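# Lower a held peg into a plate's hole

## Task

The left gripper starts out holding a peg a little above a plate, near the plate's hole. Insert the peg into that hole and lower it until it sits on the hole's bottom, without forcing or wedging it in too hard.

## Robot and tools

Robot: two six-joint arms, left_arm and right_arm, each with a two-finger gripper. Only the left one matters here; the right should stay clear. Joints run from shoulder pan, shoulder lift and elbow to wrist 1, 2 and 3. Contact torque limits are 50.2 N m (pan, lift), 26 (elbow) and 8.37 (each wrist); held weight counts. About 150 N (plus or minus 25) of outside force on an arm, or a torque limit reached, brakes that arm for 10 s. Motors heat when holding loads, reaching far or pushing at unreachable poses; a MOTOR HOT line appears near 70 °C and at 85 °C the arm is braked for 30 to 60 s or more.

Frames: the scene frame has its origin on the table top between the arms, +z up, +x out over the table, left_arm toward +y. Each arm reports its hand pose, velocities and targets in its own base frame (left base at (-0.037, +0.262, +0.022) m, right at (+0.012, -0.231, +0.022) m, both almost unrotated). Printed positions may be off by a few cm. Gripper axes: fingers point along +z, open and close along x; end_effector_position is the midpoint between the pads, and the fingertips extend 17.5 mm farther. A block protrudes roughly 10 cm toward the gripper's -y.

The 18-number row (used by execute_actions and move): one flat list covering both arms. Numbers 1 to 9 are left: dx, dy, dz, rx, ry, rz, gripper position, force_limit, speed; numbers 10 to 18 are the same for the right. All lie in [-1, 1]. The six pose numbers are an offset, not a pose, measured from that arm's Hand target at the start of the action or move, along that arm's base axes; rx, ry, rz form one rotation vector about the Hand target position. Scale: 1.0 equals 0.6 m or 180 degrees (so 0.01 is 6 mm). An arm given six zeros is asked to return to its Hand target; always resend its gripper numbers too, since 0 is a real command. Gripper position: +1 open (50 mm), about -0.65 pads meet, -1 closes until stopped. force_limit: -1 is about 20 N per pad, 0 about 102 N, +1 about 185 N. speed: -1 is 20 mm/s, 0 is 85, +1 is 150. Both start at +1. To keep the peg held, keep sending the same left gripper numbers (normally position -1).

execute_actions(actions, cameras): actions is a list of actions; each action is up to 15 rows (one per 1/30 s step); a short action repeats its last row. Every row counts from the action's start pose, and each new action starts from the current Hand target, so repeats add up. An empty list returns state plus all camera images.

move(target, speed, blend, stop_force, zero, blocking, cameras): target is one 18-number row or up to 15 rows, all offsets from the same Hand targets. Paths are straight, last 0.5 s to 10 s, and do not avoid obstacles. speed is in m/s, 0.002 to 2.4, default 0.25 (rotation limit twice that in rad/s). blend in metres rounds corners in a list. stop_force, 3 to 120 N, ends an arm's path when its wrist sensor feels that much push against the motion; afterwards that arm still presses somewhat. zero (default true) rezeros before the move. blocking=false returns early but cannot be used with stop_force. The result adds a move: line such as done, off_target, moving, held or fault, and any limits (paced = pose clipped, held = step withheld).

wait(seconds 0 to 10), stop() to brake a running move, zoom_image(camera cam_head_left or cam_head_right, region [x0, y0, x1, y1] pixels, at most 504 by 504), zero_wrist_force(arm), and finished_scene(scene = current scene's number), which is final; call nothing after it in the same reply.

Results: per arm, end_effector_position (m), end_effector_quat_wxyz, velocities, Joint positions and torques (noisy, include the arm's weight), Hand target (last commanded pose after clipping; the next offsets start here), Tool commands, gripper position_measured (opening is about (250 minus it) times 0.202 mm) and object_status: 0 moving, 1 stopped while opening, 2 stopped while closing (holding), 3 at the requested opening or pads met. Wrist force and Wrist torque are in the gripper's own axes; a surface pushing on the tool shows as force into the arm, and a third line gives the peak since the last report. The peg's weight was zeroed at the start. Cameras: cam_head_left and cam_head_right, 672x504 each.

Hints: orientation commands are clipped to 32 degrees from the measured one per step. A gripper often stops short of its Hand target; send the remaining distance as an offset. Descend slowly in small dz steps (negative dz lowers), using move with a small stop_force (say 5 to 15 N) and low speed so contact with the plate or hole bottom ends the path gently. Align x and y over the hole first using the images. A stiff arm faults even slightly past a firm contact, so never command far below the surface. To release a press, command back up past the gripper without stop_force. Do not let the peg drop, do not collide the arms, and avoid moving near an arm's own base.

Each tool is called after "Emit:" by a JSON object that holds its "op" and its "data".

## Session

Emit:
{"op": "execute_actions", "data": {"actions": []}}

Emit:
{"op": "zoom_image", "data": {"camera": "cam_head_left", "region": [210, 260, 370, 430]}}

Emit:
{"op": "zoom_image", "data": {"camera": "cam_head_right", "region": [240, 260, 400, 430]}}

Scene clock: 0.00 s.
left_arm: end_effector_position=(+0.2592, -0.1421, +0.1706) position_measured=37 object_status=3 end_effector_quat_wxyz=(+0.001, +0.860, +0.510, +0.000) | right_arm: end_effector_position=(+0.2790, +0.0000, +0.2005) position_measured=3 object_status=3 end_effector_quat_wxyz=(+0.000, +0.707, +0.707, +0.000)
Joint positions: left_arm=[-0.96 -1.703 1.567 -1.437 -1.571 -0.459] | right_arm=[3.631 -1.391 -1.462 -1.859 1.571 0.489]
Joint velocities: within noise
Joint torques (N m): no reading
Wrist force (N): no reading
Wrist torque (N m): no reading
Wrist force, peak (N): no reading
Hand target: left_arm +0.2592, -0.1421, +0.1706; +0.001, +0.860, +0.510, +0.000 | right_arm +0.2790, +0.0000, +0.2005; +0.000, +0.707, +0.707, +0.000
Tool commands: left_gripper/position=-0.654902 left_gripper/force_limit=+1.0 left_gripper/speed=+1.0 right_gripper/position=+1.0 right_gripper/force_limit=+1.0 right_gripper/speed=+1.0

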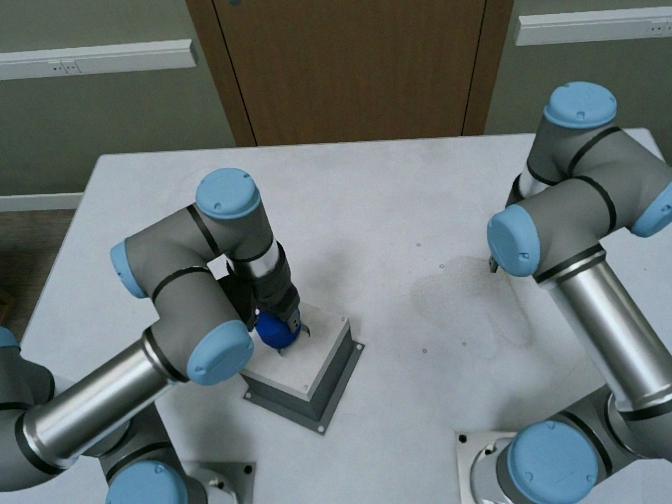

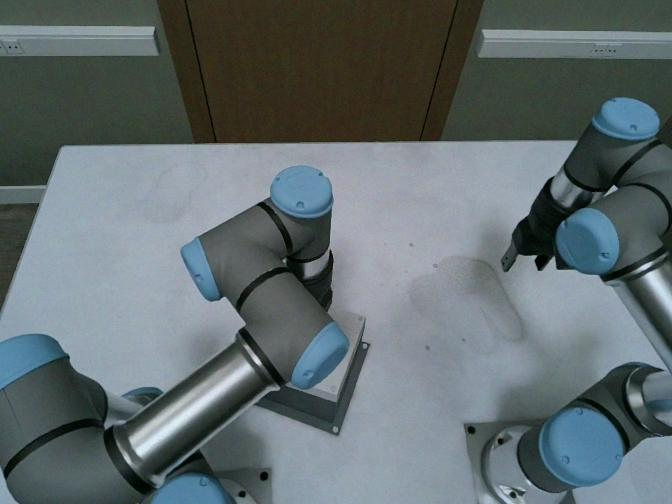

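Scaled by 2.965 from the camera's 672x504 image, which has a finer 960x720 frame.

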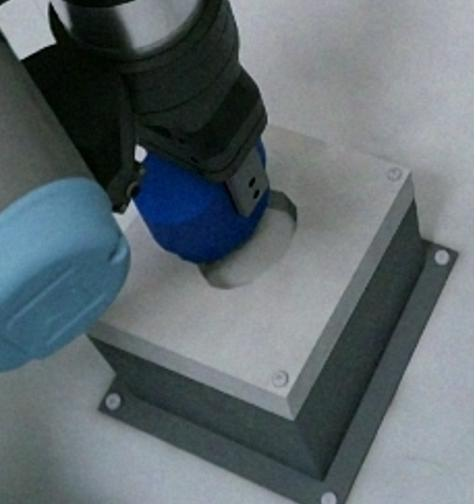

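Scaled by 2.965 from the camera's 672x504 image, which has a finer 960x720 frame.

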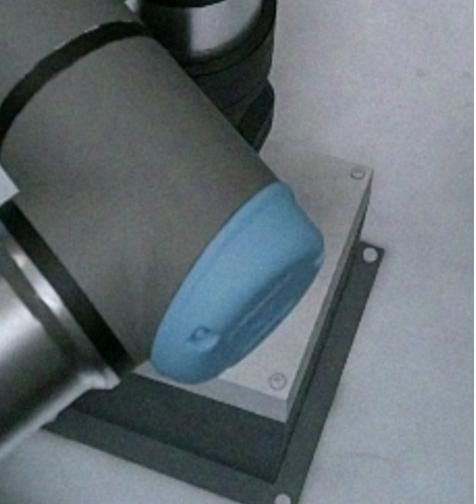

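Emit:
{"op": "move", "data": {"target": [[0,0,0.1,0,0,0,-0.654902,1,1,0,0,0,0,0,0,1,1,1],[0.11,0.05,0.1,0,0,0,-0.654902,1,1,0,0,0,0,0,0,1,1,1]], "speed": 0.2, "blend": 0.02, "cameras": ["all"]}}

Emit:
{"op": "zoom_image", "data": {"camera": "cam_head_left", "region": [215, 285, 375, 445]}}

Emit:
{"op": "zoom_image", "data": {"camera": "cam_head_left", "region": [260, 305, 330, 375]}}

Emit:
{"op": "zoom_image", "data": {"camera": "cam_head_left", "region": [240, 240, 310, 310]}}

Emit:
{"op": "zoom_image", "data": {"camera": "cam_head_right", "region": [250, 290, 400, 440]}}

Scene clock: 6.43 s.
left_arm: end_effector_position=(+0.3251, -0.1121, +0.2306) position_measured=37 object_status=3 end_effector_quat_wxyz=(+0.001, +0.860, +0.510, +0.000) | right_arm: end_effector_position=(+0.2790, +0.0000, +0.2005) position_measured=3 object_status=3 end_effector_quat_wxyz=(+0.000, +0.707, +0.707, +0.000)
Joint positions: left_arm=[-0.722 -1.41 0.975 -1.137 -1.572 -0.221] | right_arm=[3.631 -1.391 -1.462 -1.859 1.571 0.489]
Joint torques (N m): left_arm=[3.02 -10.12 -12.35 -1.45 -1.16 0.53] | right_arm=[-0.93 7.69 9.61 2.12 0.02 -0.03]
Wrist force (N): left_arm=[0.2 0.1 -0.5] | right_arm=[0.0 0.0 0.0]
Wrist torque (N m): left_arm=[0.04 -0.05 -0.01] | right_arm=[0.00 0.01 0.00]
Wrist force, peak (N): left_arm=[2.1 0.8 -0.5] | right_arm=[-0.2 0.0 0.0]
Hand target: left_arm +0.3252, -0.1121, +0.2306; +0.001, +0.860, +0.510, +0.000 | right_arm +0.2790, +0.0000, +0.2005; +0.000, +0.707, +0.707, +0.000
Off the commanded pose: left_arm 0.000 m, 0 deg | right_arm 0.000 m, 0 deg.
move: done

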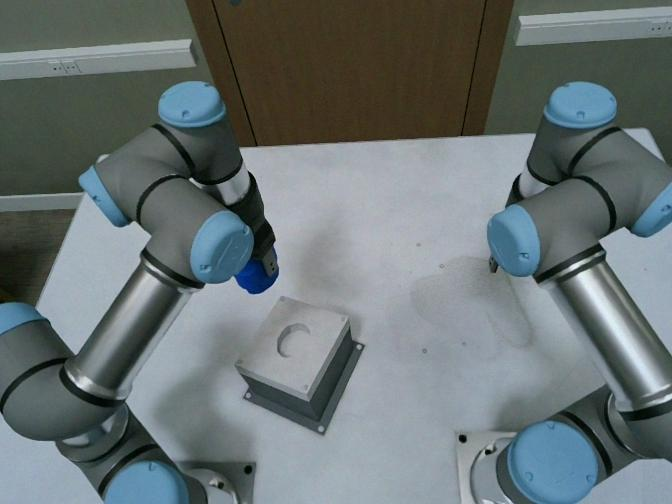

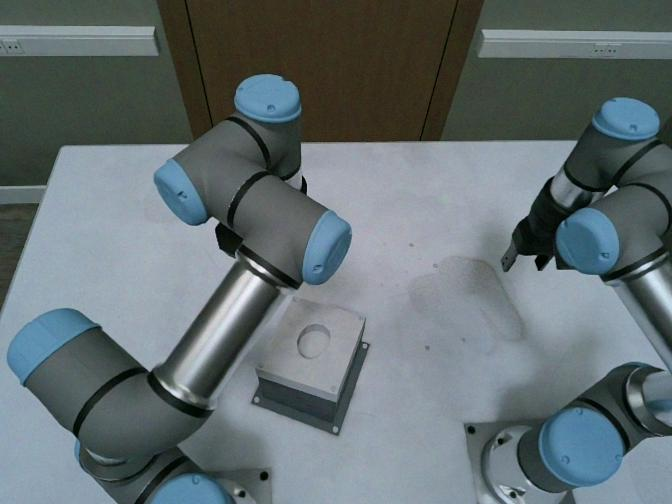

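Scaled by 3.150 from the camera's 672x504 image, which has a finer 960x720 frame.

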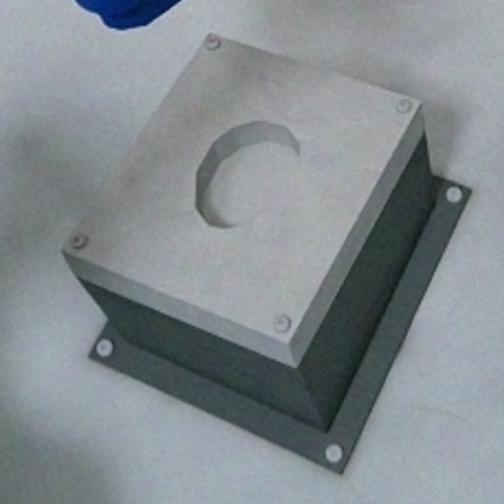

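Scaled by 7.200 from the camera's 672x504 image, which has a finer 960x720 frame.

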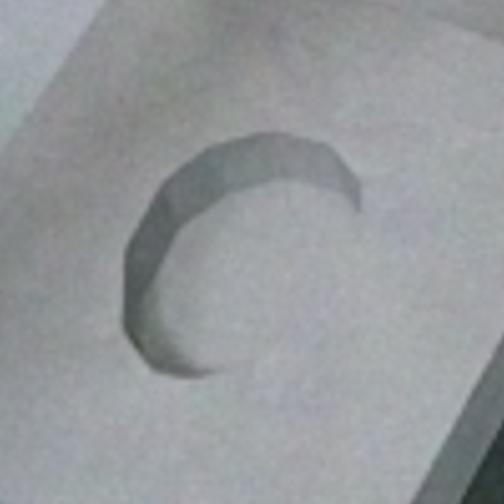

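Scaled by 7.200 from the camera's 672x504 image, which has a finer 960x720 frame.

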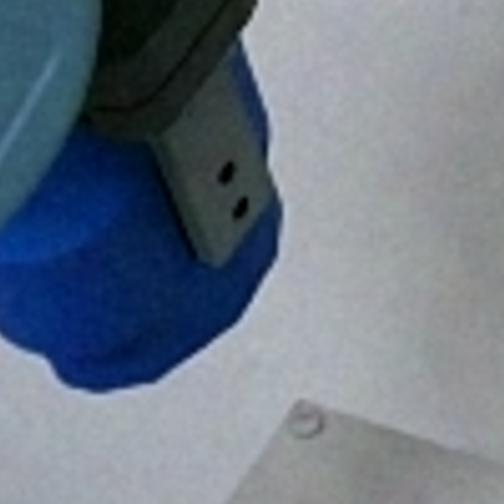

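Scaled by 3.360 from the camera's 672x504 image, which has a finer 960x720 frame.

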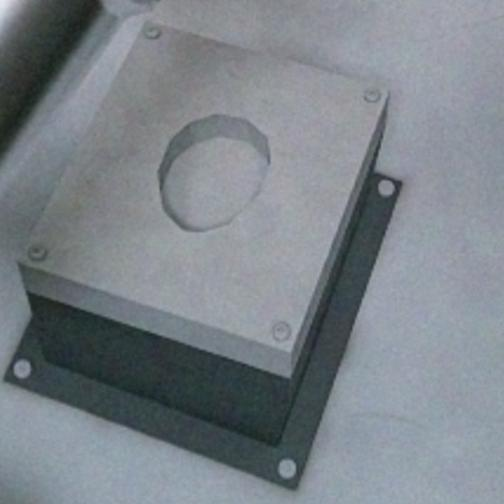

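Emit:
{"op": "move", "data": {"target": [[-0.1345,-0.0582,-0.03,-0.0404,0.0197,0.0175,-0.654902,1,1,0,0,0,0,0,0,1,1,1],[-0.1345,-0.0582,-0.0983,-0.0404,0.0197,0.0175,-0.654902,1,1,0,0,0,0,0,0,1,1,1]], "speed": 0.15, "blend": 0.01}}

Emit:
{"op": "zero_wrist_force", "data": {"arm": "left_arm"}}

Emit:
{"op": "move", "data": {"target": [0,0,-0.05,0,0,0,-0.654902,1,1,0,0,0,0,0,0,1,1,1], "speed": 0.012, "stop_force": 6, "cameras": ["cam_head_left","cam_head_right"]}}

Emit:
{"op": "zoom_image", "data": {"camera": "cam_head_left", "region": [262, 315, 318, 371]}}

Scene clock: 25.73 s.
left_arm: end_effector_position=(+0.2445, -0.1470, +0.1717) position_measured=37 object_status=3 end_effector_quat_wxyz=(+0.040, +0.844, +0.532, -0.059) | right_arm: end_effector_position=(+0.2790, +0.0000, +0.2005) position_measured=3 object_status=3 end_effector_quat_wxyz=(+0.000, +0.707, +0.707, +0.000)
Joint positions: left_arm=[-0.897 -1.761 1.648 -1.523 -1.697 -0.455] | right_arm=[3.631 -1.391 -1.462 -1.859 1.571 0.489]
Joint torques (N m): left_arm=[-2.59 -10.87 -10.13 -2.66 0.78 -0.7] | right_arm=[-0.43 7.86 9.68 2.09 0.01 -0.05]
Wrist force (N): left_arm=[0.3 -0.5 0.3] | right_arm=[-0.1 -0.1 -0.1]
Wrist torque (N m): left_arm=[-0.08 0.02 0.01] | right_arm=[-0.02 0.01 0.00]
Wrist force, peak (N): left_arm=[0.5 -0.4 1.9] | right_arm=[-0.2 -0.1 0.2]
Hand target: left_arm +0.2445, -0.1470, +0.1716; +0.040, +0.844, +0.532, -0.059 | right_arm +0.2790, +0.0000, +0.2005; +0.000, +0.707, +0.707, +0.000
Off the commanded pose: left_arm 0.000 m, 0 deg | right_arm 0.000 m, 0 deg.
move: done

Wrist force sensor zeroed.

Scene clock: 26.63 s.
left_arm: end_effector_position=(+0.2445, -0.1470, +0.1715) position_measured=37 object_status=3 end_effector_quat_wxyz=(+0.040, +0.844, +0.532, -0.059) | right_arm: end_effector_position=(+0.2790, +0.0000, +0.2005) position_measured=3 object_status=3 end_effector_quat_wxyz=(+0.000, +0.707, +0.707, +0.000)
Joint positions: left_arm=[-0.897 -1.761 1.649 -1.524 -1.697 -0.455] | right_arm=[3.631 -1.391 -1.462 -1.859 1.571 0.489]
Joint torques (N m): left_arm=[-2.29 -4.7 -12.05 -1.33 0.47 -0.49] | right_arm=[-0.65 7.64 9.63 2.11 0.04 -0.1]
Wrist force (N, zeroed by zero_wrist_force on left_arm): left_arm=[-0.7 -0.4 -4.6] | right_arm=[-0.1 0.1 0.0]
Wrist torque (N m, zeroed by zero_wrist_force on left_arm): left_arm=[0.17 -0.02 -0.02] | right_arm=[0.01 0.02 0.00]
Wrist force, peak (N, zeroed by zero_wrist_force on left_arm): left_arm=[1.1 -0.7 -12.3] | right_arm=[-0.3 0.0 0.0]
Hand target: left_arm +0.2445, -0.1470, +0.1715; +0.040, +0.844, +0.532, -0.059 (not the last commanded pose) | right_arm +0.2790, +0.0000, +0.2005; +0.000, +0.707, +0.707, +0.000
Off the commanded pose: left_arm 0.030 m, 0 deg | right_arm 0.000 m, 0 deg.
move: contact (left_arm)

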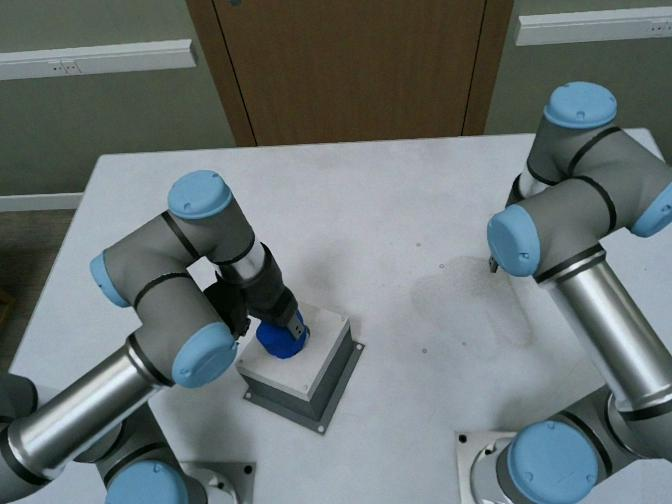

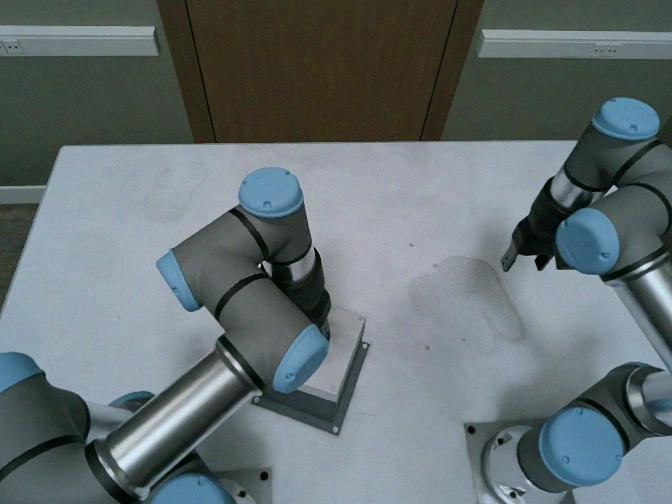

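Scaled by 9.000 from the camera's 672x504 image, which has a finer 960x720 frame.

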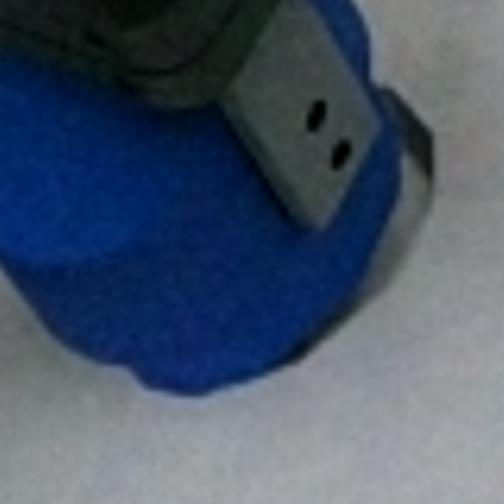

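Emit:
{"op": "move", "data": {"target": [[0,0,0.003,0,0,0,-0.654902,1,1,0,0,0,0,0,0,1,1,1],[0.0037,-0.0098,0.004,0,0,0,-0.654902,1,1,0,0,0,0,0,0,1,1,1]], "speed": 0.05}}

Emit:
{"op": "move", "data": {"target": [-0.003,-0.0066,-0.05,0,0,0,-0.654902,1,1,0,0,0,0,0,0,1,1,1], "speed": 0.012, "stop_force": 6, "cameras": ["cam_head_left"]}}

Emit:
{"op": "zoom_image", "data": {"camera": "cam_head_left", "region": [262, 315, 318, 371]}}

Scene clock: 31.40 s.
left_arm: end_effector_position=(+0.2467, -0.1528, +0.1739) position_measured=37 object_status=3 end_effector_quat_wxyz=(+0.040, +0.844, +0.532, -0.059) | right_arm: end_effector_position=(+0.2790, +0.0000, +0.2005) position_measured=3 object_status=3 end_effector_quat_wxyz=(+0.000, +0.707, +0.707, +0.000)
Joint positions: left_arm=[-0.905 -1.74 1.621 -1.519 -1.697 -0.463] | right_arm=[3.631 -1.391 -1.462 -1.859 1.571 0.489]
Joint torques (N m): left_arm=[-2.85 -5.96 -13.11 -2.62 0.76 -0.69] | right_arm=[-0.68 7.69 9.67 2.15 0.02 -0.08]
Wrist force (N, zeroed by zero_wrist_force on left_arm): left_arm=[-0.1 0.2 0.0] | right_arm=[0.0 -0.1 0.0]
Wrist torque (N m, zeroed by zero_wrist_force on left_arm): left_arm=[0.03 0.01 0.00] | right_arm=[-0.02 0.00 0.00]
Wrist force, peak (N, zeroed by zero_wrist_force on left_arm): left_arm=[-0.6 -0.2 -4.8] | right_arm=[-0.2 -0.1 0.1]
Hand target: left_arm +0.2467, -0.1529, +0.1739; +0.040, +0.844, +0.532, -0.059 | right_arm +0.2790, +0.0000, +0.2005; +0.000, +0.707, +0.707, +0.000
Off the commanded pose: left_arm 0.000 m, 0 deg | right_arm 0.000 m, 0 deg.
move: done

Scene clock: 32.67 s.
left_arm: end_effector_position=(+0.2465, -0.1533, +0.1708) position_measured=37 object_status=3 end_effector_quat_wxyz=(+0.040, +0.844, +0.532, -0.059) | right_arm: end_effector_position=(+0.2790, +0.0000, +0.2005) position_measured=3 object_status=3 end_effector_quat_wxyz=(+0.000, +0.707, +0.707, +0.000)
Joint positions: left_arm=[-0.906 -1.741 1.636 -1.533 -1.696 -0.464] | right_arm=[3.631 -1.391 -1.462 -1.859 1.571 0.489]
Joint torques (N m): left_arm=[2.35 -5.18 -11.76 -0.89 -0.75 0.54] | right_arm=[-0.73 7.71 9.59 2.12 0.01 -0.12]
Wrist force (N, zeroed by zero_wrist_force on left_arm): left_arm=[-0.2 1.8 -3.7] | right_arm=[-0.1 0.1 0.0]
Wrist torque (N m, zeroed by zero_wrist_force on left_arm): left_arm=[0.02 -0.03 -0.02] | right_arm=[0.01 0.01 0.00]
Wrist force, peak (N, zeroed by zero_wrist_force on left_arm): left_arm=[2.5 0.6 -16.6] | right_arm=[-0.1 -0.1 0.1]
Hand target: left_arm +0.2465, -0.1533, +0.1708; +0.040, +0.844, +0.532, -0.059 (not the last commanded pose) | right_arm +0.2790, +0.0000, +0.2005; +0.000, +0.707, +0.707, +0.000
Off the commanded pose: left_arm 0.027 m, 0 deg | right_arm 0.000 m, 0 deg.
move: contact (left_arm)
Images, in order (width x height): cam_head_left 672x504.

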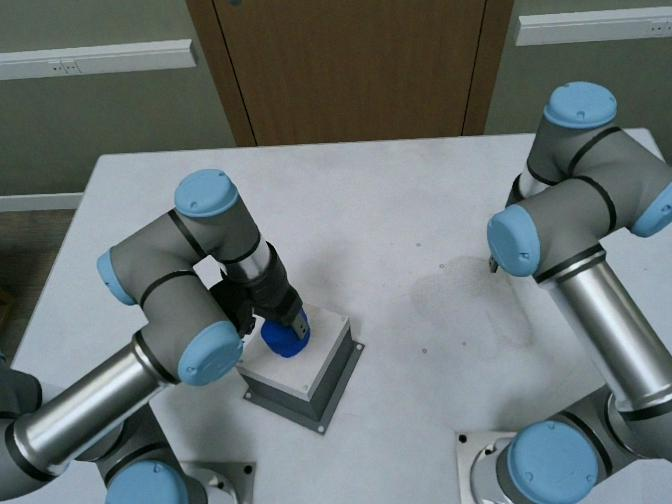

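Scaled by 9.000 from the camera's 672x504 image, which has a finer 960x720 frame.

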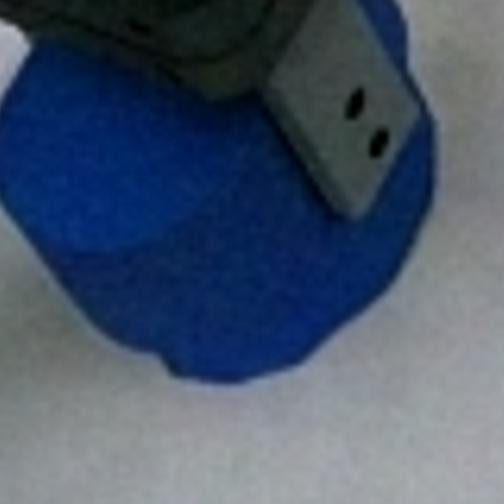

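Emit:
{"op": "move", "data": {"target": [[0,0,0.0015,0,0,0,-0.654902,1,1,0,0,0,0,0,0,1,1,1],[0.0012,0.0008,0.002,0,0,0,-0.654902,1,1,0,0,0,0,0,0,1,1,1]], "speed": 0.05}}

Emit:
{"op": "move", "data": {"target": [-0.003,-0.0066,-0.05,0,0,0,-0.654902,1,1,0,0,0,0,0,0,1,1,1], "speed": 0.012, "stop_force": 6, "cameras": ["cam_head_left"]}}

Emit:
{"op": "zoom_image", "data": {"camera": "cam_head_left", "region": [262, 315, 318, 371]}}

Scene clock: 39.53 s.
left_arm: end_effector_position=(+0.2472, -0.1528, +0.1720) position_measured=37 object_status=3 end_effector_quat_wxyz=(+0.040, +0.844, +0.532, -0.059) | right_arm: end_effector_position=(+0.2790, +0.0000, +0.2005) position_measured=3 object_status=3 end_effector_quat_wxyz=(+0.000, +0.707, +0.707, +0.000)
Joint positions: left_arm=[-0.903 -1.738 1.628 -1.528 -1.697 -0.461] | right_arm=[3.631 -1.391 -1.462 -1.859 1.571 0.489]
Joint torques (N m): left_arm=[3.51 -6.23 -13.1 -1.59 -1.46 0.5] | right_arm=[-0.5 7.64 9.76 2.12 -0.01 -0.16]
Wrist force (N, zeroed by zero_wrist_force on left_arm): left_arm=[0.0 0.1 0.0] | right_arm=[0.0 0.0 0.0]
Wrist torque (N m, zeroed by zero_wrist_force on left_arm): left_arm=[0.02 -0.01 -0.04] | right_arm=[0.00 0.01 0.00]
Wrist force, peak (N, zeroed by zero_wrist_force on left_arm): left_arm=[-0.3 1.9 -3.8] | right_arm=[-0.2 -0.1 0.0]
Hand target: left_arm +0.2473, -0.1528, +0.1720; +0.040, +0.844, +0.532, -0.059 | right_arm +0.2790, +0.0000, +0.2005; +0.000, +0.707, +0.707, +0.000
Off the commanded pose: left_arm 0.000 m, 0 deg | right_arm 0.000 m, 0 deg.
move: done

Scene clock: 40.80 s.
left_arm: end_effector_position=(+0.2471, -0.1532, +0.1692) position_measured=37 object_status=3 end_effector_quat_wxyz=(+0.040, +0.844, +0.532, -0.059) | right_arm: end_effector_position=(+0.2790, +0.0000, +0.2005) position_measured=3 object_status=3 end_effector_quat_wxyz=(+0.000, +0.707, +0.707, +0.000)
Joint positions: left_arm=[-0.904 -1.739 1.642 -1.541 -1.697 -0.463] | right_arm=[3.631 -1.391 -1.462 -1.859 1.571 0.489]
Joint torques (N m): left_arm=[2.2 -5.51 -12.01 -0.84 -2.59 0.54] | right_arm=[-0.59 7.8 9.56 2.13 0 -0.13]
Wrist force (N, zeroed by zero_wrist_force on left_arm): left_arm=[2.7 3.5 -3.0] | right_arm=[0.0 -0.1 0.0]
Wrist torque (N m, zeroed by zero_wrist_force on left_arm): left_arm=[-0.12 0.10 0.02] | right_arm=[-0.02 0.00 0.00]
Wrist force, peak (N, zeroed by zero_wrist_force on left_arm): left_arm=[7.0 1.9 -17.6] | right_arm=[-0.2 -0.1 0.1]
Hand target: left_arm +0.2471, -0.1532, +0.1692; +0.040, +0.844, +0.532, -0.059 (not the last commanded pose) | right_arm +0.2790, +0.0000, +0.2005; +0.000, +0.707, +0.707, +0.000
Off the commanded pose: left_arm 0.027 m, 0 deg | right_arm 0.000 m, 0 deg.
move: contact (left_arm)
Images, in order (width x height): cam_head_left 672x504.

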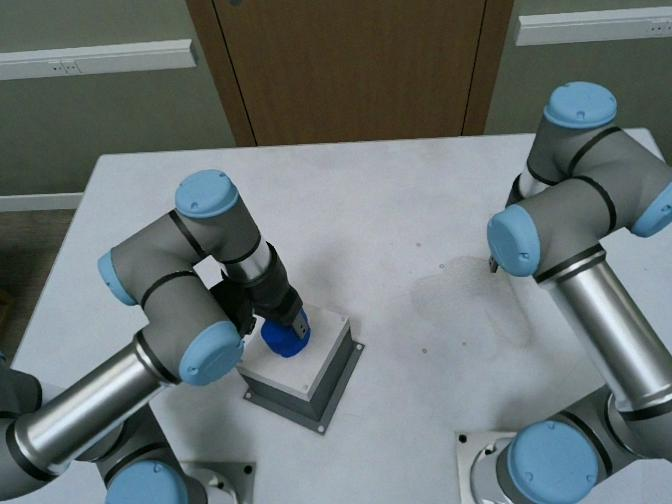

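Scaled by 9.000 from the camera's 672x504 image, which has a finer 960x720 frame.

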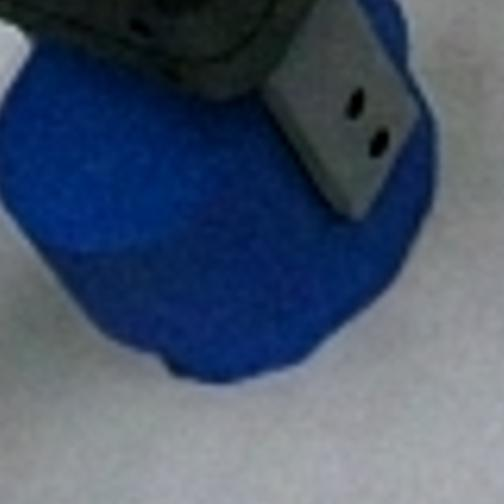

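Emit:
{"op": "move", "data": {"target": [[0.001,0.0003,0.0003,0,0,0,-0.654902,1,1,0,0,0,0,0,0,1,1,1]], "speed": 0.03}}

Emit:
{"op": "move", "data": {"target": [-0.003,-0.0066,-0.05,0,0,0,-0.654902,1,1,0,0,0,0,0,0,1,1,1], "speed": 0.012, "stop_force": 6}}

Scene clock: 43.50 s.
left_arm: end_effector_position=(+0.2477, -0.1530, +0.1694) position_measured=37 object_status=3 end_effector_quat_wxyz=(+0.040, +0.844, +0.532, -0.059) | right_arm: end_effector_position=(+0.2790, +0.0000, +0.2005) position_measured=3 object_status=3 end_effector_quat_wxyz=(+0.000, +0.707, +0.707, +0.000)
Joint positions: left_arm=[-0.902 -1.737 1.64 -1.54 -1.697 -0.46] | right_arm=[3.631 -1.391 -1.462 -1.859 1.571 0.489]
Joint torques (N m): left_arm=[3.21 -5.85 -13.21 -1.59 -0.69 0.54] | right_arm=[-0.62 7.87 9.6 2.16 0.01 -0.17]
Wrist force (N, zeroed by zero_wrist_force on left_arm): left_arm=[-0.1 0.1 0.0] | right_arm=[-0.1 0.0 0.1]
Wrist torque (N m, zeroed by zero_wrist_force on left_arm): left_arm=[0.01 0.01 -0.04] | right_arm=[0.00 0.02 0.00]
Wrist force, peak (N, zeroed by zero_wrist_force on left_arm): left_arm=[2.6 3.7 -3.1] | right_arm=[-0.1 -0.2 0.1]
Hand target: left_arm +0.2477, -0.1530, +0.1694; +0.040, +0.844, +0.532, -0.059 | right_arm +0.2790, +0.0000, +0.2005; +0.000, +0.707, +0.707, +0.000
Off the commanded pose: left_arm 0.000 m, 0 deg | right_arm 0.000 m, 0 deg.
move: done

Scene clock: 44.87 s.
left_arm: end_effector_position=(+0.2476, -0.1534, +0.1659) position_measured=37 object_status=3 end_effector_quat_wxyz=(+0.040, +0.844, +0.532, -0.059) | right_arm: end_effector_position=(+0.2790, +0.0000, +0.2005) position_measured=3 object_status=3 end_effector_quat_wxyz=(+0.000, +0.707, +0.707, +0.000)
Joint positions: left_arm=[-0.903 -1.738 1.657 -1.557 -1.696 -0.462] | right_arm=[3.631 -1.391 -1.462 -1.859 1.571 0.489]
Joint torques (N m): left_arm=[-0.15 -6.8 -13.49 -1.72 -4.96 0.58] | right_arm=[-0.42 7.36 9.65 2.12 -0.03 -0.17]
Wrist force (N, zeroed by zero_wrist_force on left_arm): left_arm=[11.1 5.3 -0.7] | right_arm=[0.0 0.0 0.0]
Wrist torque (N m, zeroed by zero_wrist_force on left_arm): left_arm=[-0.29 0.62 -0.02] | right_arm=[-0.01 0.00 0.00]
Wrist force, peak (N, zeroed by zero_wrist_force on left_arm): left_arm=[16.3 1.5 -18.2] | right_arm=[-0.2 0.0 0.0]
Hand target: left_arm +0.2476, -0.1534, +0.1659; +0.040, +0.844, +0.532, -0.059 (not the last commanded pose) | right_arm +0.2790, +0.0000, +0.2005; +0.000, +0.707, +0.707, +0.000
Off the commanded pose: left_arm 0.027 m, 0 deg | right_arm 0.000 m, 0 deg.
move: contact (left_arm)

Emit:
{"op": "move", "data": {"target": [[0.0009,0.0009,0.0002,0,0,0,-0.654902,1,1,0,0,0,0,0,0,1,1,1]], "speed": 0.03}}

Emit:
{"op": "move", "data": {"target": [-0.0028,-0.0062,-0.05,0,0,0,-0.654902,1,1,0,0,0,0,0,0,1,1,1], "speed": 0.01, "stop_force": 8}}

Scene clock: 49.17 s.
left_arm: end_effector_position=(+0.2481, -0.1529, +0.1660) position_measured=37 object_status=3 end_effector_quat_wxyz=(+0.040, +0.844, +0.532, -0.059) | right_arm: end_effector_position=(+0.2790, +0.0000, +0.2005) position_measured=3 object_status=3 end_effector_quat_wxyz=(+0.000, +0.707, +0.707, +0.000)
Joint positions: left_arm=[-0.901 -1.737 1.656 -1.556 -1.697 -0.459] | right_arm=[3.631 -1.391 -1.462 -1.859 1.571 0.489]
Joint torques (N m): left_arm=[3.35 -6.24 -13.23 -1.58 -0.28 0.56] | right_arm=[-0.76 7.59 9.74 2.17 -0.01 -0.17]
Wrist force (N, zeroed by zero_wrist_force on left_arm): left_arm=[-0.2 -0.2 -0.1] | right_arm=[0.0 0.0 0.1]
Wrist torque (N m, zeroed by zero_wrist_force on left_arm): left_arm=[-0.02 0.03 -0.04] | right_arm=[-0.01 0.01 0.00]
Wrist force, peak (N, zeroed by zero_wrist_force on left_arm): left_arm=[11.1 5.3 -0.7] | right_arm=[-0.2 0.0 0.2]
Hand target: left_arm +0.2481, -0.1529, +0.1660; +0.040, +0.844, +0.532, -0.059 | right_arm +0.2790, +0.0000, +0.2005; +0.000, +0.707, +0.707, +0.000
Off the commanded pose: left_arm 0.000 m, 0 deg | right_arm 0.000 m, 0 deg.
move: done

Scene clock: 50.17 s.
left_arm: end_effector_position=(+0.2481, -0.1529, +0.1655) position_measured=37 object_status=3 end_effector_quat_wxyz=(+0.040, +0.844, +0.532, -0.059) | right_arm: end_effector_position=(+0.2790, +0.0000, +0.2005) position_measured=3 object_status=3 end_effector_quat_wxyz=(+0.000, +0.707, +0.707, +0.000)
Joint positions: left_arm=[-0.901 -1.737 1.658 -1.558 -1.697 -0.459] | right_arm=[3.631 -1.391 -1.462 -1.859 1.571 0.489]
Joint torques (N m): left_arm=[1.77 -4.6 -11.72 -1.05 -1.22 0.55] | right_arm=[-0.43 7.58 9.64 2.16 -0.05 -0.17]
Wrist force (N, zeroed by zero_wrist_force on left_arm): left_arm=[0.8 0.8 -5.3] | right_arm=[0.0 0.0 0.0]
Wrist torque (N m, zeroed by zero_wrist_force on left_arm): left_arm=[-0.04 -0.05 -0.06] | right_arm=[0.00 0.00 0.00]
Wrist force, peak (N, zeroed by zero_wrist_force on left_arm): left_arm=[4.2 -2.1 -16.8] | right_arm=[-0.1 -0.2 0.1]
Hand target: left_arm +0.2481, -0.1529, +0.1655; +0.040, +0.844, +0.532, -0.059 (not the last commanded pose) | right_arm +0.2790, +0.0000, +0.2005; +0.000, +0.707, +0.707, +0.000
Off the commanded pose: left_arm 0.030 m, 0 deg | right_arm 0.000 m, 0 deg.
move: contact (left_arm)

Emit:
{"op": "execute_actions", "data": {"actions": [], "cameras": ["cam_head_left"]}}

Emit:
{"op": "zoom_image", "data": {"camera": "cam_head_left", "region": [262, 315, 318, 371]}}

Scene clock: 52.77 s.
left_arm: end_effector_position=(+0.2481, -0.1529, +0.1655) position_measured=37 object_status=3 end_effector_quat_wxyz=(+0.040, +0.844, +0.532, -0.059) | right_arm: end_effector_position=(+0.2790, +0.0000, +0.2005) position_measured=3 object_status=3 end_effector_quat_wxyz=(+0.000, +0.707, +0.707, +0.000)
Joint positions: left_arm=[-0.901 -1.737 1.658 -1.558 -1.697 -0.459] | right_arm=[3.631 -1.391 -1.462 -1.859 1.571 0.489]
Joint velocities: within noise
Joint torques (N m): left_arm=[2.14 -5.76 -11.6 -1.1 -1.3 0.56] | right_arm=[-0.65 7.7 9.81 2.13 -0.03 -0.21]
Wrist force (N, zeroed by zero_wrist_force on left_arm): left_arm=[0.9 0.9 -5.2] | right_arm=[0.0 0.0 0.0]
Wrist torque (N m, zeroed by zero_wrist_force on left_arm): left_arm=[-0.03 -0.06 -0.06] | right_arm=[0.00 0.01 0.00]
Wrist force, peak (N, zeroed by zero_wrist_force on left_arm): left_arm=[0.9 0.9 -5.3] | right_arm=[-0.1 -0.1 0.1]
Hand target: left_arm +0.2481, -0.1529, +0.1655; +0.040, +0.844, +0.532, -0.059 (not the last commanded pose) | right_arm +0.2790, +0.0000, +0.2005; +0.000, +0.707, +0.707, +0.000
Tool commands: left_gripper/position=-0.654902 left_gripper/force_limit=+1.0 left_gripper/speed=+1.0 right_gripper/position=+1.0 right_gripper/force_limit=+1.0 right_gripper/speed=+1.0
Off the commanded pose: left_arm 0.030 m, 0 deg | right_arm 0.000 m, 0 deg.
Images, in order (width x height): cam_head_left 672x504.

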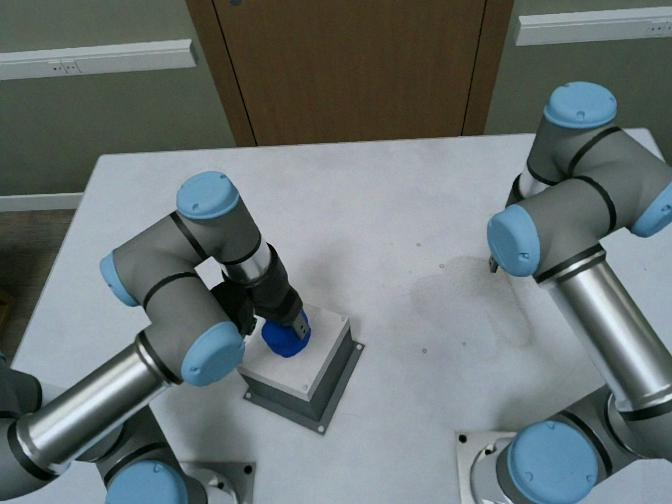

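Scaled by 9.000 from the camera's 672x504 image, which has a finer 960x720 frame.

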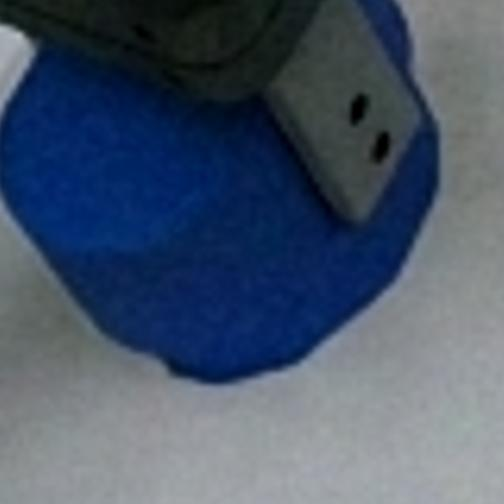

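Emit:
{"op": "move", "data": {"target": [[0.0001,0.0002,0.002,0,0,0,-0.654902,1,1,0,0,0,0,0,0,1,1,1],[-0.0011,-0.0023,0.002,0.01,-0.0048,0,-0.654902,1,1,0,0,0,0,0,0,1,1,1]], "speed": 0.02}}

Emit:
{"op": "move", "data": {"target": [-0.0023,-0.0048,-0.05,0,0,0,-0.654902,1,1,0,0,0,0,0,0,1,1,1], "speed": 0.01, "stop_force": 8}}

Scene clock: 62.37 s.
left_arm: end_effector_position=(+0.2475, -0.1543, +0.1667) position_measured=37 object_status=3 end_effector_quat_wxyz=(+0.030, +0.845, +0.533, -0.044) | right_arm: end_effector_position=(+0.2790, +0.0000, +0.2005) position_measured=3 object_status=3 end_effector_quat_wxyz=(+0.000, +0.707, +0.707, +0.000)
Joint positions: left_arm=[-0.936 -1.736 1.642 -1.531 -1.664 -0.493] | right_arm=[3.631 -1.391 -1.462 -1.859 1.571 0.489]
Joint torques (N m): left_arm=[-2.6 -6.27 -13.07 -1.5 0.89 -0.74] | right_arm=[-0.7 7.69 9.75 2.2 -0.05 -0.23]
Wrist force (N, zeroed by zero_wrist_force on left_arm): left_arm=[-0.1 -0.2 -0.6] | right_arm=[-0.1 0.0 0.0]
Wrist torque (N m, zeroed by zero_wrist_force on left_arm): left_arm=[-0.01 0.00 0.01] | right_arm=[0.00 0.01 0.00]
Wrist force, peak (N, zeroed by zero_wrist_force on left_arm): left_arm=[0.8 0.9 -5.3] | right_arm=[-0.2 -0.1 0.2]
Hand target: left_arm +0.2475, -0.1543, +0.1667; +0.030, +0.845, +0.533, -0.044 | right_arm +0.2790, +0.0000, +0.2005; +0.000, +0.707, +0.707, +0.000
Off the commanded pose: left_arm 0.000 m, 0 deg | right_arm 0.000 m, 0 deg.
move: done

Scene clock: 63.30 s.
left_arm: end_effector_position=(+0.2475, -0.1544, +0.1665) position_measured=37 object_status=3 end_effector_quat_wxyz=(+0.030, +0.845, +0.533, -0.044) | right_arm: end_effector_position=(+0.2790, +0.0000, +0.2005) position_measured=3 object_status=3 end_effector_quat_wxyz=(+0.000, +0.707, +0.707, +0.000)
Joint positions: left_arm=[-0.936 -1.736 1.642 -1.532 -1.664 -0.493] | right_arm=[3.631 -1.391 -1.462 -1.859 1.571 0.489]
Joint torques (N m): left_arm=[1.9 -4.77 -11.53 -1.14 -1.37 0.41] | right_arm=[-0.78 7.76 9.76 2.19 -0.06 -0.24]
Wrist force (N, zeroed by zero_wrist_force on left_arm): left_arm=[1.6 0.7 -5.6] | right_arm=[0.0 0.0 0.0]
Wrist torque (N m, zeroed by zero_wrist_force on left_arm): left_arm=[-0.01 -0.03 0.00] | right_arm=[0.00 0.00 0.00]
Wrist force, peak (N, zeroed by zero_wrist_force on left_arm): left_arm=[4.0 -2.0 -15.4] | right_arm=[-0.2 -0.1 0.0]
Hand target: left_arm +0.2475, -0.1544, +0.1665; +0.030, +0.845, +0.533, -0.044 (not the last commanded pose) | right_arm +0.2790, +0.0000, +0.2005; +0.000, +0.707, +0.707, +0.000
Off the commanded pose: left_arm 0.030 m, 0 deg | right_arm 0.000 m, 0 deg.
move: contact (left_arm)

Emit:
{"op": "move", "data": {"target": [[0.0001,0.0002,0.0013,0,0,0,-0.654902,1,1,0,0,0,0,0,0,1,1,1]], "speed": 0.02}}

Emit:
{"op": "move", "data": {"target": [0.002,0.0045,0,0,0,0,-0.654902,1,1,0,0,0,0,0,0,1,1,1], "speed": 0.006, "stop_force": 5}}

Emit:
{"op": "move", "data": {"target": [-0.004,-0.009,0,0,0,0,-0.654902,1,1,0,0,0,0,0,0,1,1,1], "speed": 0.006, "stop_force": 5}}

Scene clock: 76.00 s.
left_arm: end_effector_position=(+0.2475, -0.1542, +0.1673) position_measured=37 object_status=3 end_effector_quat_wxyz=(+0.030, +0.845, +0.533, -0.044) | right_arm: end_effector_position=(+0.2790, +0.0000, +0.2005) position_measured=3 object_status=3 end_effector_quat_wxyz=(+0.000, +0.707, +0.707, +0.000)
Joint positions: left_arm=[-0.936 -1.736 1.639 -1.528 -1.664 -0.492] | right_arm=[3.631 -1.391 -1.462 -1.859 1.571 0.489]
Joint torques (N m): left_arm=[2.82 -6.14 -13.1 -1.57 -1.41 0.57] | right_arm=[-0.74 7.65 9.9 2.15 -0.08 -0.26]
Wrist force (N, zeroed by zero_wrist_force on left_arm): left_arm=[-0.1 -0.1 -0.2] | right_arm=[-0.1 -0.1 0.0]
Wrist torque (N m, zeroed by zero_wrist_force on left_arm): left_arm=[-0.01 0.00 -0.01] | right_arm=[-0.02 0.02 0.00]
Wrist force, peak (N, zeroed by zero_wrist_force on left_arm): left_arm=[1.7 0.7 -5.8] | right_arm=[-0.1 -0.1 0.2]
Hand target: left_arm +0.2475, -0.1542, +0.1673; +0.030, +0.845, +0.533, -0.044 | right_arm +0.2790, +0.0000, +0.2005; +0.000, +0.707, +0.707, +0.000
Off the commanded pose: left_arm 0.000 m, 0 deg | right_arm 0.000 m, 0 deg.
move: done

Scene clock: 77.37 s.
left_arm: end_effector_position=(+0.2483, -0.1525, +0.1673) position_measured=37 object_status=3 end_effector_quat_wxyz=(+0.030, +0.845, +0.533, -0.044) | right_arm: end_effector_position=(+0.2790, +0.0000, +0.2005) position_measured=3 object_status=3 end_effector_quat_wxyz=(+0.000, +0.707, +0.707, +0.000)
Joint positions: left_arm=[-0.929 -1.736 1.639 -1.527 -1.664 -0.486] | right_arm=[3.631 -1.391 -1.462 -1.859 1.571 0.489]
Joint torques (N m): left_arm=[-1.71 -5.93 -9.12 -1.19 0.95 -0.63] | right_arm=[-0.64 7.7 9.94 2.18 -0.01 -0.27]
Wrist force (N, zeroed by zero_wrist_force on left_arm): left_arm=[-2.7 2.1 -0.4] | right_arm=[-0.1 -0.1 0.0]
Wrist torque (N m, zeroed by zero_wrist_force on left_arm): left_arm=[-0.16 -0.12 -0.07] | right_arm=[-0.02 0.02 0.00]
Wrist force, peak (N, zeroed by zero_wrist_force on left_arm): left_arm=[-6.0 2.6 1.0] | right_arm=[0.0 -0.1 0.2]
Hand target: left_arm +0.2483, -0.1525, +0.1673; +0.030, +0.845, +0.533, -0.044 (not the last commanded pose) | right_arm +0.2790, +0.0000, +0.2005; +0.000, +0.707, +0.707, +0.000
Off the commanded pose: left_arm 0.001 m, 0 deg | right_arm 0.000 m, 0 deg.
move: contact (left_arm)

Scene clock: 78.83 s.
left_arm: end_effector_position=(+0.2474, -0.1546, +0.1672) position_measured=37 object_status=3 end_effector_quat_wxyz=(+0.030, +0.845, +0.533, -0.044) | right_arm: end_effector_position=(+0.2790, +0.0000, +0.2005) position_measured=3 object_status=3 end_effector_quat_wxyz=(+0.000, +0.707, +0.707, +0.000)
Joint positions: left_arm=[-0.937 -1.736 1.639 -1.528 -1.664 -0.494] | right_arm=[3.631 -1.391 -1.462 -1.859 1.571 0.489]
Joint torques (N m): left_arm=[2.84 -10.59 -10.33 -1.96 -1.77 0.56] | right_arm=[-0.81 7.81 9.91 2.17 -0.07 -0.33]
Wrist force (N, zeroed by zero_wrist_force on left_arm): left_arm=[1.6 0.7 -0.1] | right_arm=[-0.1 0.0 0.1]
Wrist torque (N m, zeroed by zero_wrist_force on left_arm): left_arm=[-0.07 0.10 -0.01] | right_arm=[-0.01 0.01 0.00]
Wrist force, peak (N, zeroed by zero_wrist_force on left_arm): left_arm=[4.8 0.7 -1.7] | right_arm=[-0.1 0.0 0.2]
Hand target: left_arm +0.2474, -0.1546, +0.1673; +0.030, +0.845, +0.533, -0.044 (not the last commanded pose) | right_arm +0.2790, +0.0000, +0.2005; +0.000, +0.707, +0.707, +0.000
Off the commanded pose: left_arm 0.004 m, 0 deg | right_arm 0.000 m, 0 deg.
move: contact (left_arm)

Emit:
{"op": "move", "data": {"target": [[0.0008,0.0019,0,0,0,0,-0.654902,1,1,0,0,0,0,0,0,1,1,1]], "speed": 0.02}}

Emit:
{"op": "move", "data": {"target": [0.006,-0.0028,0,0,0,0,-0.654902,1,1,0,0,0,0,0,0,1,1,1], "speed": 0.006, "stop_force": 5}}

Emit:
{"op": "move", "data": {"target": [-0.012,0.0056,0,0,0,0,-0.654902,1,1,0,0,0,0,0,0,1,1,1], "speed": 0.006, "stop_force": 5}}

Scene clock: 84.23 s.
left_arm: end_effector_position=(+0.2478, -0.1535, +0.1673) position_measured=37 object_status=3 end_effector_quat_wxyz=(+0.030, +0.845, +0.533, -0.044) | right_arm: end_effector_position=(+0.2790, +0.0000, +0.2005) position_measured=3 object_status=3 end_effector_quat_wxyz=(+0.000, +0.707, +0.707, +0.000)
Joint positions: left_arm=[-0.933 -1.736 1.639 -1.528 -1.664 -0.49] | right_arm=[3.631 -1.391 -1.462 -1.859 1.571 0.489]
Joint torques (N m): left_arm=[2.74 -11.25 -10.14 -1.53 -1.33 0.57] | right_arm=[-0.57 7.68 9.92 2.17 -0.06 -0.3]
Wrist force (N, zeroed by zero_wrist_force on left_arm): left_arm=[-0.1 -0.2 0.0] | right_arm=[-0.1 0.0 0.1]
Wrist torque (N m, zeroed by zero_wrist_force on left_arm): left_arm=[-0.02 -0.01 -0.04] | right_arm=[0.00 0.02 0.00]
Wrist force, peak (N, zeroed by zero_wrist_force on left_arm): left_arm=[1.7 0.8 -0.1] | right_arm=[-0.2 0.0 0.1]
Hand target: left_arm +0.2479, -0.1535, +0.1673; +0.030, +0.845, +0.533, -0.044 | right_arm +0.2790, +0.0000, +0.2005; +0.000, +0.707, +0.707, +0.000
Off the commanded pose: left_arm 0.000 m, 0 deg | right_arm 0.000 m, 0 deg.
move: done

Scene clock: 85.67 s.
left_arm: end_effector_position=(+0.2515, -0.1552, +0.1673) position_measured=37 object_status=3 end_effector_quat_wxyz=(+0.030, +0.845, +0.533, -0.044) | right_arm: end_effector_position=(+0.2790, +0.0000, +0.2005) position_measured=3 object_status=3 end_effector_quat_wxyz=(+0.000, +0.707, +0.707, +0.000)
Joint positions: left_arm=[-0.926 -1.718 1.623 -1.53 -1.664 -0.482] | right_arm=[3.631 -1.391 -1.462 -1.859 1.571 0.489]
Joint torques (N m): left_arm=[3.13 -6.14 -13.12 -2.59 -1.39 0.56] | right_arm=[-0.54 7.91 9.75 2.17 -0.12 -0.32]
Wrist force (N, zeroed by zero_wrist_force on left_arm): left_arm=[0.0 0.0 -0.2] | right_arm=[-0.1 0.0 0.1]
Wrist torque (N m, zeroed by zero_wrist_force on left_arm): left_arm=[0.01 -0.02 -0.04] | right_arm=[0.00 0.01 0.00]
Wrist force, peak (N, zeroed by zero_wrist_force on left_arm): left_arm=[-0.1 -0.3 -0.2] | right_arm=[-0.1 -0.1 0.2]
Hand target: left_arm +0.2515, -0.1552, +0.1673; +0.030, +0.845, +0.533, -0.044 | right_arm +0.2790, +0.0000, +0.2005; +0.000, +0.707, +0.707, +0.000
Off the commanded pose: left_arm 0.000 m, 0 deg | right_arm 0.000 m, 0 deg.
move: done

Scene clock: 87.60 s.
left_arm: end_effector_position=(+0.2464, -0.1528, +0.1673) position_measured=37 object_status=3 end_effector_quat_wxyz=(+0.030, +0.845, +0.533, -0.044) | right_arm: end_effector_position=(+0.2790, +0.0000, +0.2005) position_measured=3 object_status=3 end_effector_quat_wxyz=(+0.000, +0.707, +0.707, +0.000)
Joint positions: left_arm=[-0.936 -1.743 1.645 -1.527 -1.664 -0.492] | right_arm=[3.631 -1.391 -1.462 -1.859 1.571 0.489]
Joint torques (N m): left_arm=[3.75 -5.66 -11.65 -0.93 -1.17 0.64] | right_arm=[-0.37 7.52 9.88 2.13 -0.09 -0.34]
Wrist force (N, zeroed by zero_wrist_force on left_arm): left_arm=[-3.0 3.2 -0.8] | right_arm=[0.0 0.0 0.1]
Wrist torque (N m, zeroed by zero_wrist_force on left_arm): left_arm=[-0.20 -0.15 -0.11] | right_arm=[0.00 0.00 0.00]
Wrist force, peak (N, zeroed by zero_wrist_force on left_arm): left_arm=[-2.5 6.9 -0.4] | right_arm=[-0.2 0.0 0.1]
Hand target: left_arm +0.2464, -0.1528, +0.1673; +0.030, +0.845, +0.533, -0.044 (not the last commanded pose) | right_arm +0.2790, +0.0000, +0.2005; +0.000, +0.707, +0.707, +0.000
Off the commanded pose: left_arm 0.002 m, 0 deg | right_arm 0.000 m, 0 deg.
move: contact (left_arm)

Emit:
{"op": "move", "data": {"target": [[0.0025,-0.0008,0,0,0,0,-0.654902,1,1,0,0,0,0,0,0,1,1,1]], "speed": 0.02}}

Emit:
{"op": "move", "data": {"target": [0.025,-0.0115,0,0,0,0,-0.654902,1,1,0,0,0,0,0,0,1,1,1], "speed": 0.008, "stop_force": 5, "cameras": ["cam_head_left"]}}

Emit:
{"op": "zoom_image", "data": {"camera": "cam_head_left", "region": [255, 310, 325, 380]}}

Scene clock: 92.20 s.
left_arm: end_effector_position=(+0.2479, -0.1533, +0.1673) position_measured=37 object_status=3 end_effector_quat_wxyz=(+0.030, +0.845, +0.533, -0.044) | right_arm: end_effector_position=(+0.2790, +0.0000, +0.2005) position_measured=3 object_status=3 end_effector_quat_wxyz=(+0.000, +0.707, +0.707, +0.000)
Joint positions: left_arm=[-0.932 -1.737 1.639 -1.528 -1.664 -0.489] | right_arm=[3.631 -1.391 -1.462 -1.859 1.571 0.489]
Joint torques (N m): left_arm=[3.32 -6.44 -13.22 -2.58 -1.39 0.54] | right_arm=[-0.62 7.64 9.89 2.19 -0.16 -0.36]
Wrist force (N, zeroed by zero_wrist_force on left_arm): left_arm=[-0.2 -0.1 -0.2] | right_arm=[-0.1 0.0 0.0]
Wrist torque (N m, zeroed by zero_wrist_force on left_arm): left_arm=[-0.01 0.01 -0.04] | right_arm=[0.00 0.01 0.00]
Wrist force, peak (N, zeroed by zero_wrist_force on left_arm): left_arm=[-3.0 3.4 -0.9] | right_arm=[0.0 0.1 0.2]
Hand target: left_arm +0.2479, -0.1533, +0.1673; +0.030, +0.845, +0.533, -0.044 | right_arm +0.2790, +0.0000, +0.2005; +0.000, +0.707, +0.707, +0.000
Off the commanded pose: left_arm 0.000 m, 0 deg | right_arm 0.000 m, 0 deg.
move: done

Scene clock: 95.10 s.
left_arm: end_effector_position=(+0.2629, -0.1602, +0.1673) position_measured=37 object_status=3 end_effector_quat_wxyz=(+0.030, +0.845, +0.533, -0.044) | right_arm: end_effector_position=(+0.2790, +0.0000, +0.2005) position_measured=3 object_status=3 end_effector_quat_wxyz=(+0.000, +0.707, +0.707, +0.000)
Joint positions: left_arm=[-0.903 -1.661 1.573 -1.535 -1.665 -0.46] | right_arm=[3.631 -1.391 -1.462 -1.859 1.571 0.489]
Joint torques (N m): left_arm=[3.02 -7.03 -13.23 -2.4 -1.4 0.56] | right_arm=[-0.46 7.66 9.91 2.18 -0.12 -0.4]
Wrist force (N, zeroed by zero_wrist_force on left_arm): left_arm=[0.0 0.0 -0.1] | right_arm=[-0.1 0.0 0.0]
Wrist torque (N m, zeroed by zero_wrist_force on left_arm): left_arm=[0.00 -0.03 -0.03] | right_arm=[-0.01 0.02 0.00]
Wrist force, peak (N, zeroed by zero_wrist_force on left_arm): left_arm=[-0.1 -0.2 -0.2] | right_arm=[-0.1 -0.1 0.2]
Hand target: left_arm +0.2629, -0.1602, +0.1673; +0.030, +0.845, +0.533, -0.044 | right_arm +0.2790, +0.0000, +0.2005; +0.000, +0.707, +0.707, +0.000
Off the commanded pose: left_arm 0.000 m, 0 deg | right_arm 0.000 m, 0 deg.
move: done
Images, in order (width x height): cam_head_left 672x504.

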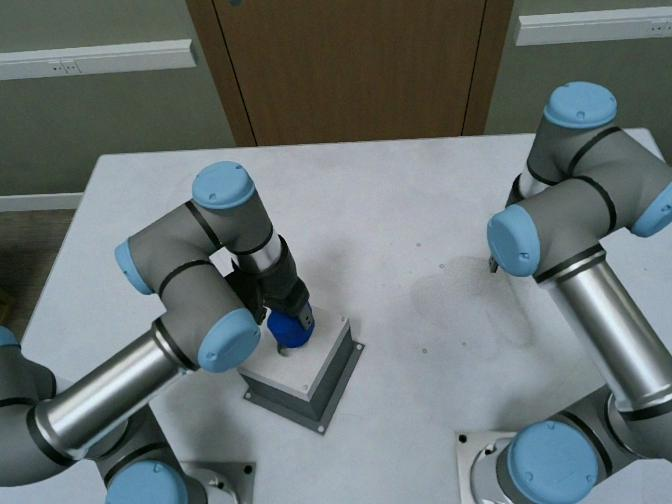

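Scaled by 7.200 from the camera's 672x504 image, which has a finer 960x720 frame.

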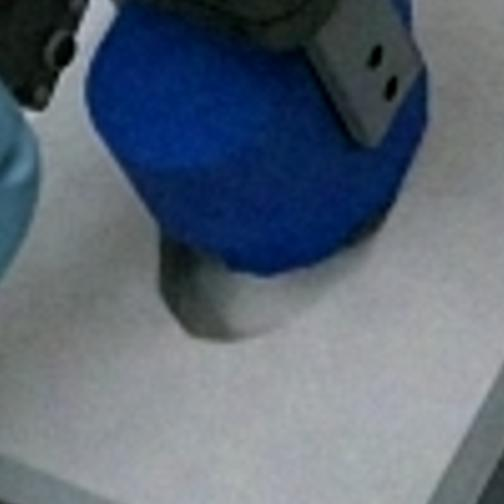

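Emit:
{"op": "move", "data": {"target": [0,0,-0.05,0,0,0,-0.654902,1,1,0,0,0,0,0,0,1,1,1], "speed": 0.012, "stop_force": 5}}

Emit:
{"op": "zoom_image", "data": {"camera": "cam_head_left", "region": [275, 300, 325, 350]}}

Scene clock: 102.07 s.
left_arm: end_effector_position=(+0.2629, -0.1602, +0.1640) position_measured=37 object_status=3 end_effector_quat_wxyz=(+0.031, +0.845, +0.533, -0.044) | right_arm: end_effector_position=(+0.2790, +0.0000, +0.2005) position_measured=3 object_status=3 end_effector_quat_wxyz=(+0.000, +0.707, +0.707, +0.000)
Joint positions: left_arm=[-0.903 -1.662 1.59 -1.55 -1.665 -0.46] | right_arm=[3.631 -1.391 -1.462 -1.859 1.571 0.489]
Joint torques (N m): left_arm=[-1.77 -6.17 -11.55 -0.85 -0.85 0.11] | right_arm=[-0.59 7.59 10 2.2 -0.11 -0.4]
Wrist force (N, zeroed by zero_wrist_force on left_arm): left_arm=[-0.5 1.2 -4.5] | right_arm=[0.0 0.0 0.1]
Wrist torque (N m, zeroed by zero_wrist_force on left_arm): left_arm=[-0.04 -0.06 -0.05] | right_arm=[0.01 0.00 0.00]
Wrist force, peak (N, zeroed by zero_wrist_force on left_arm): left_arm=[2.6 -3.1 -19.8] | right_arm=[0.0 0.0 0.3]
Hand target: left_arm +0.2629, -0.1602, +0.1640; +0.031, +0.845, +0.533, -0.044 (not the last commanded pose) | right_arm +0.2790, +0.0000, +0.2005; +0.000, +0.707, +0.707, +0.000
Off the commanded pose: left_arm 0.027 m, 0 deg | right_arm 0.000 m, 0 deg.
move: contact (left_arm)

Scaled by 10.080 from the camera's 672x504 image, which has a finer 960x720 frame.
This view is cut from an older image: the scene may have changed since it was taken.

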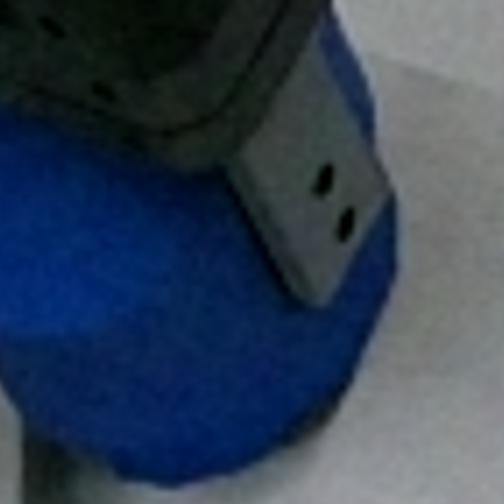

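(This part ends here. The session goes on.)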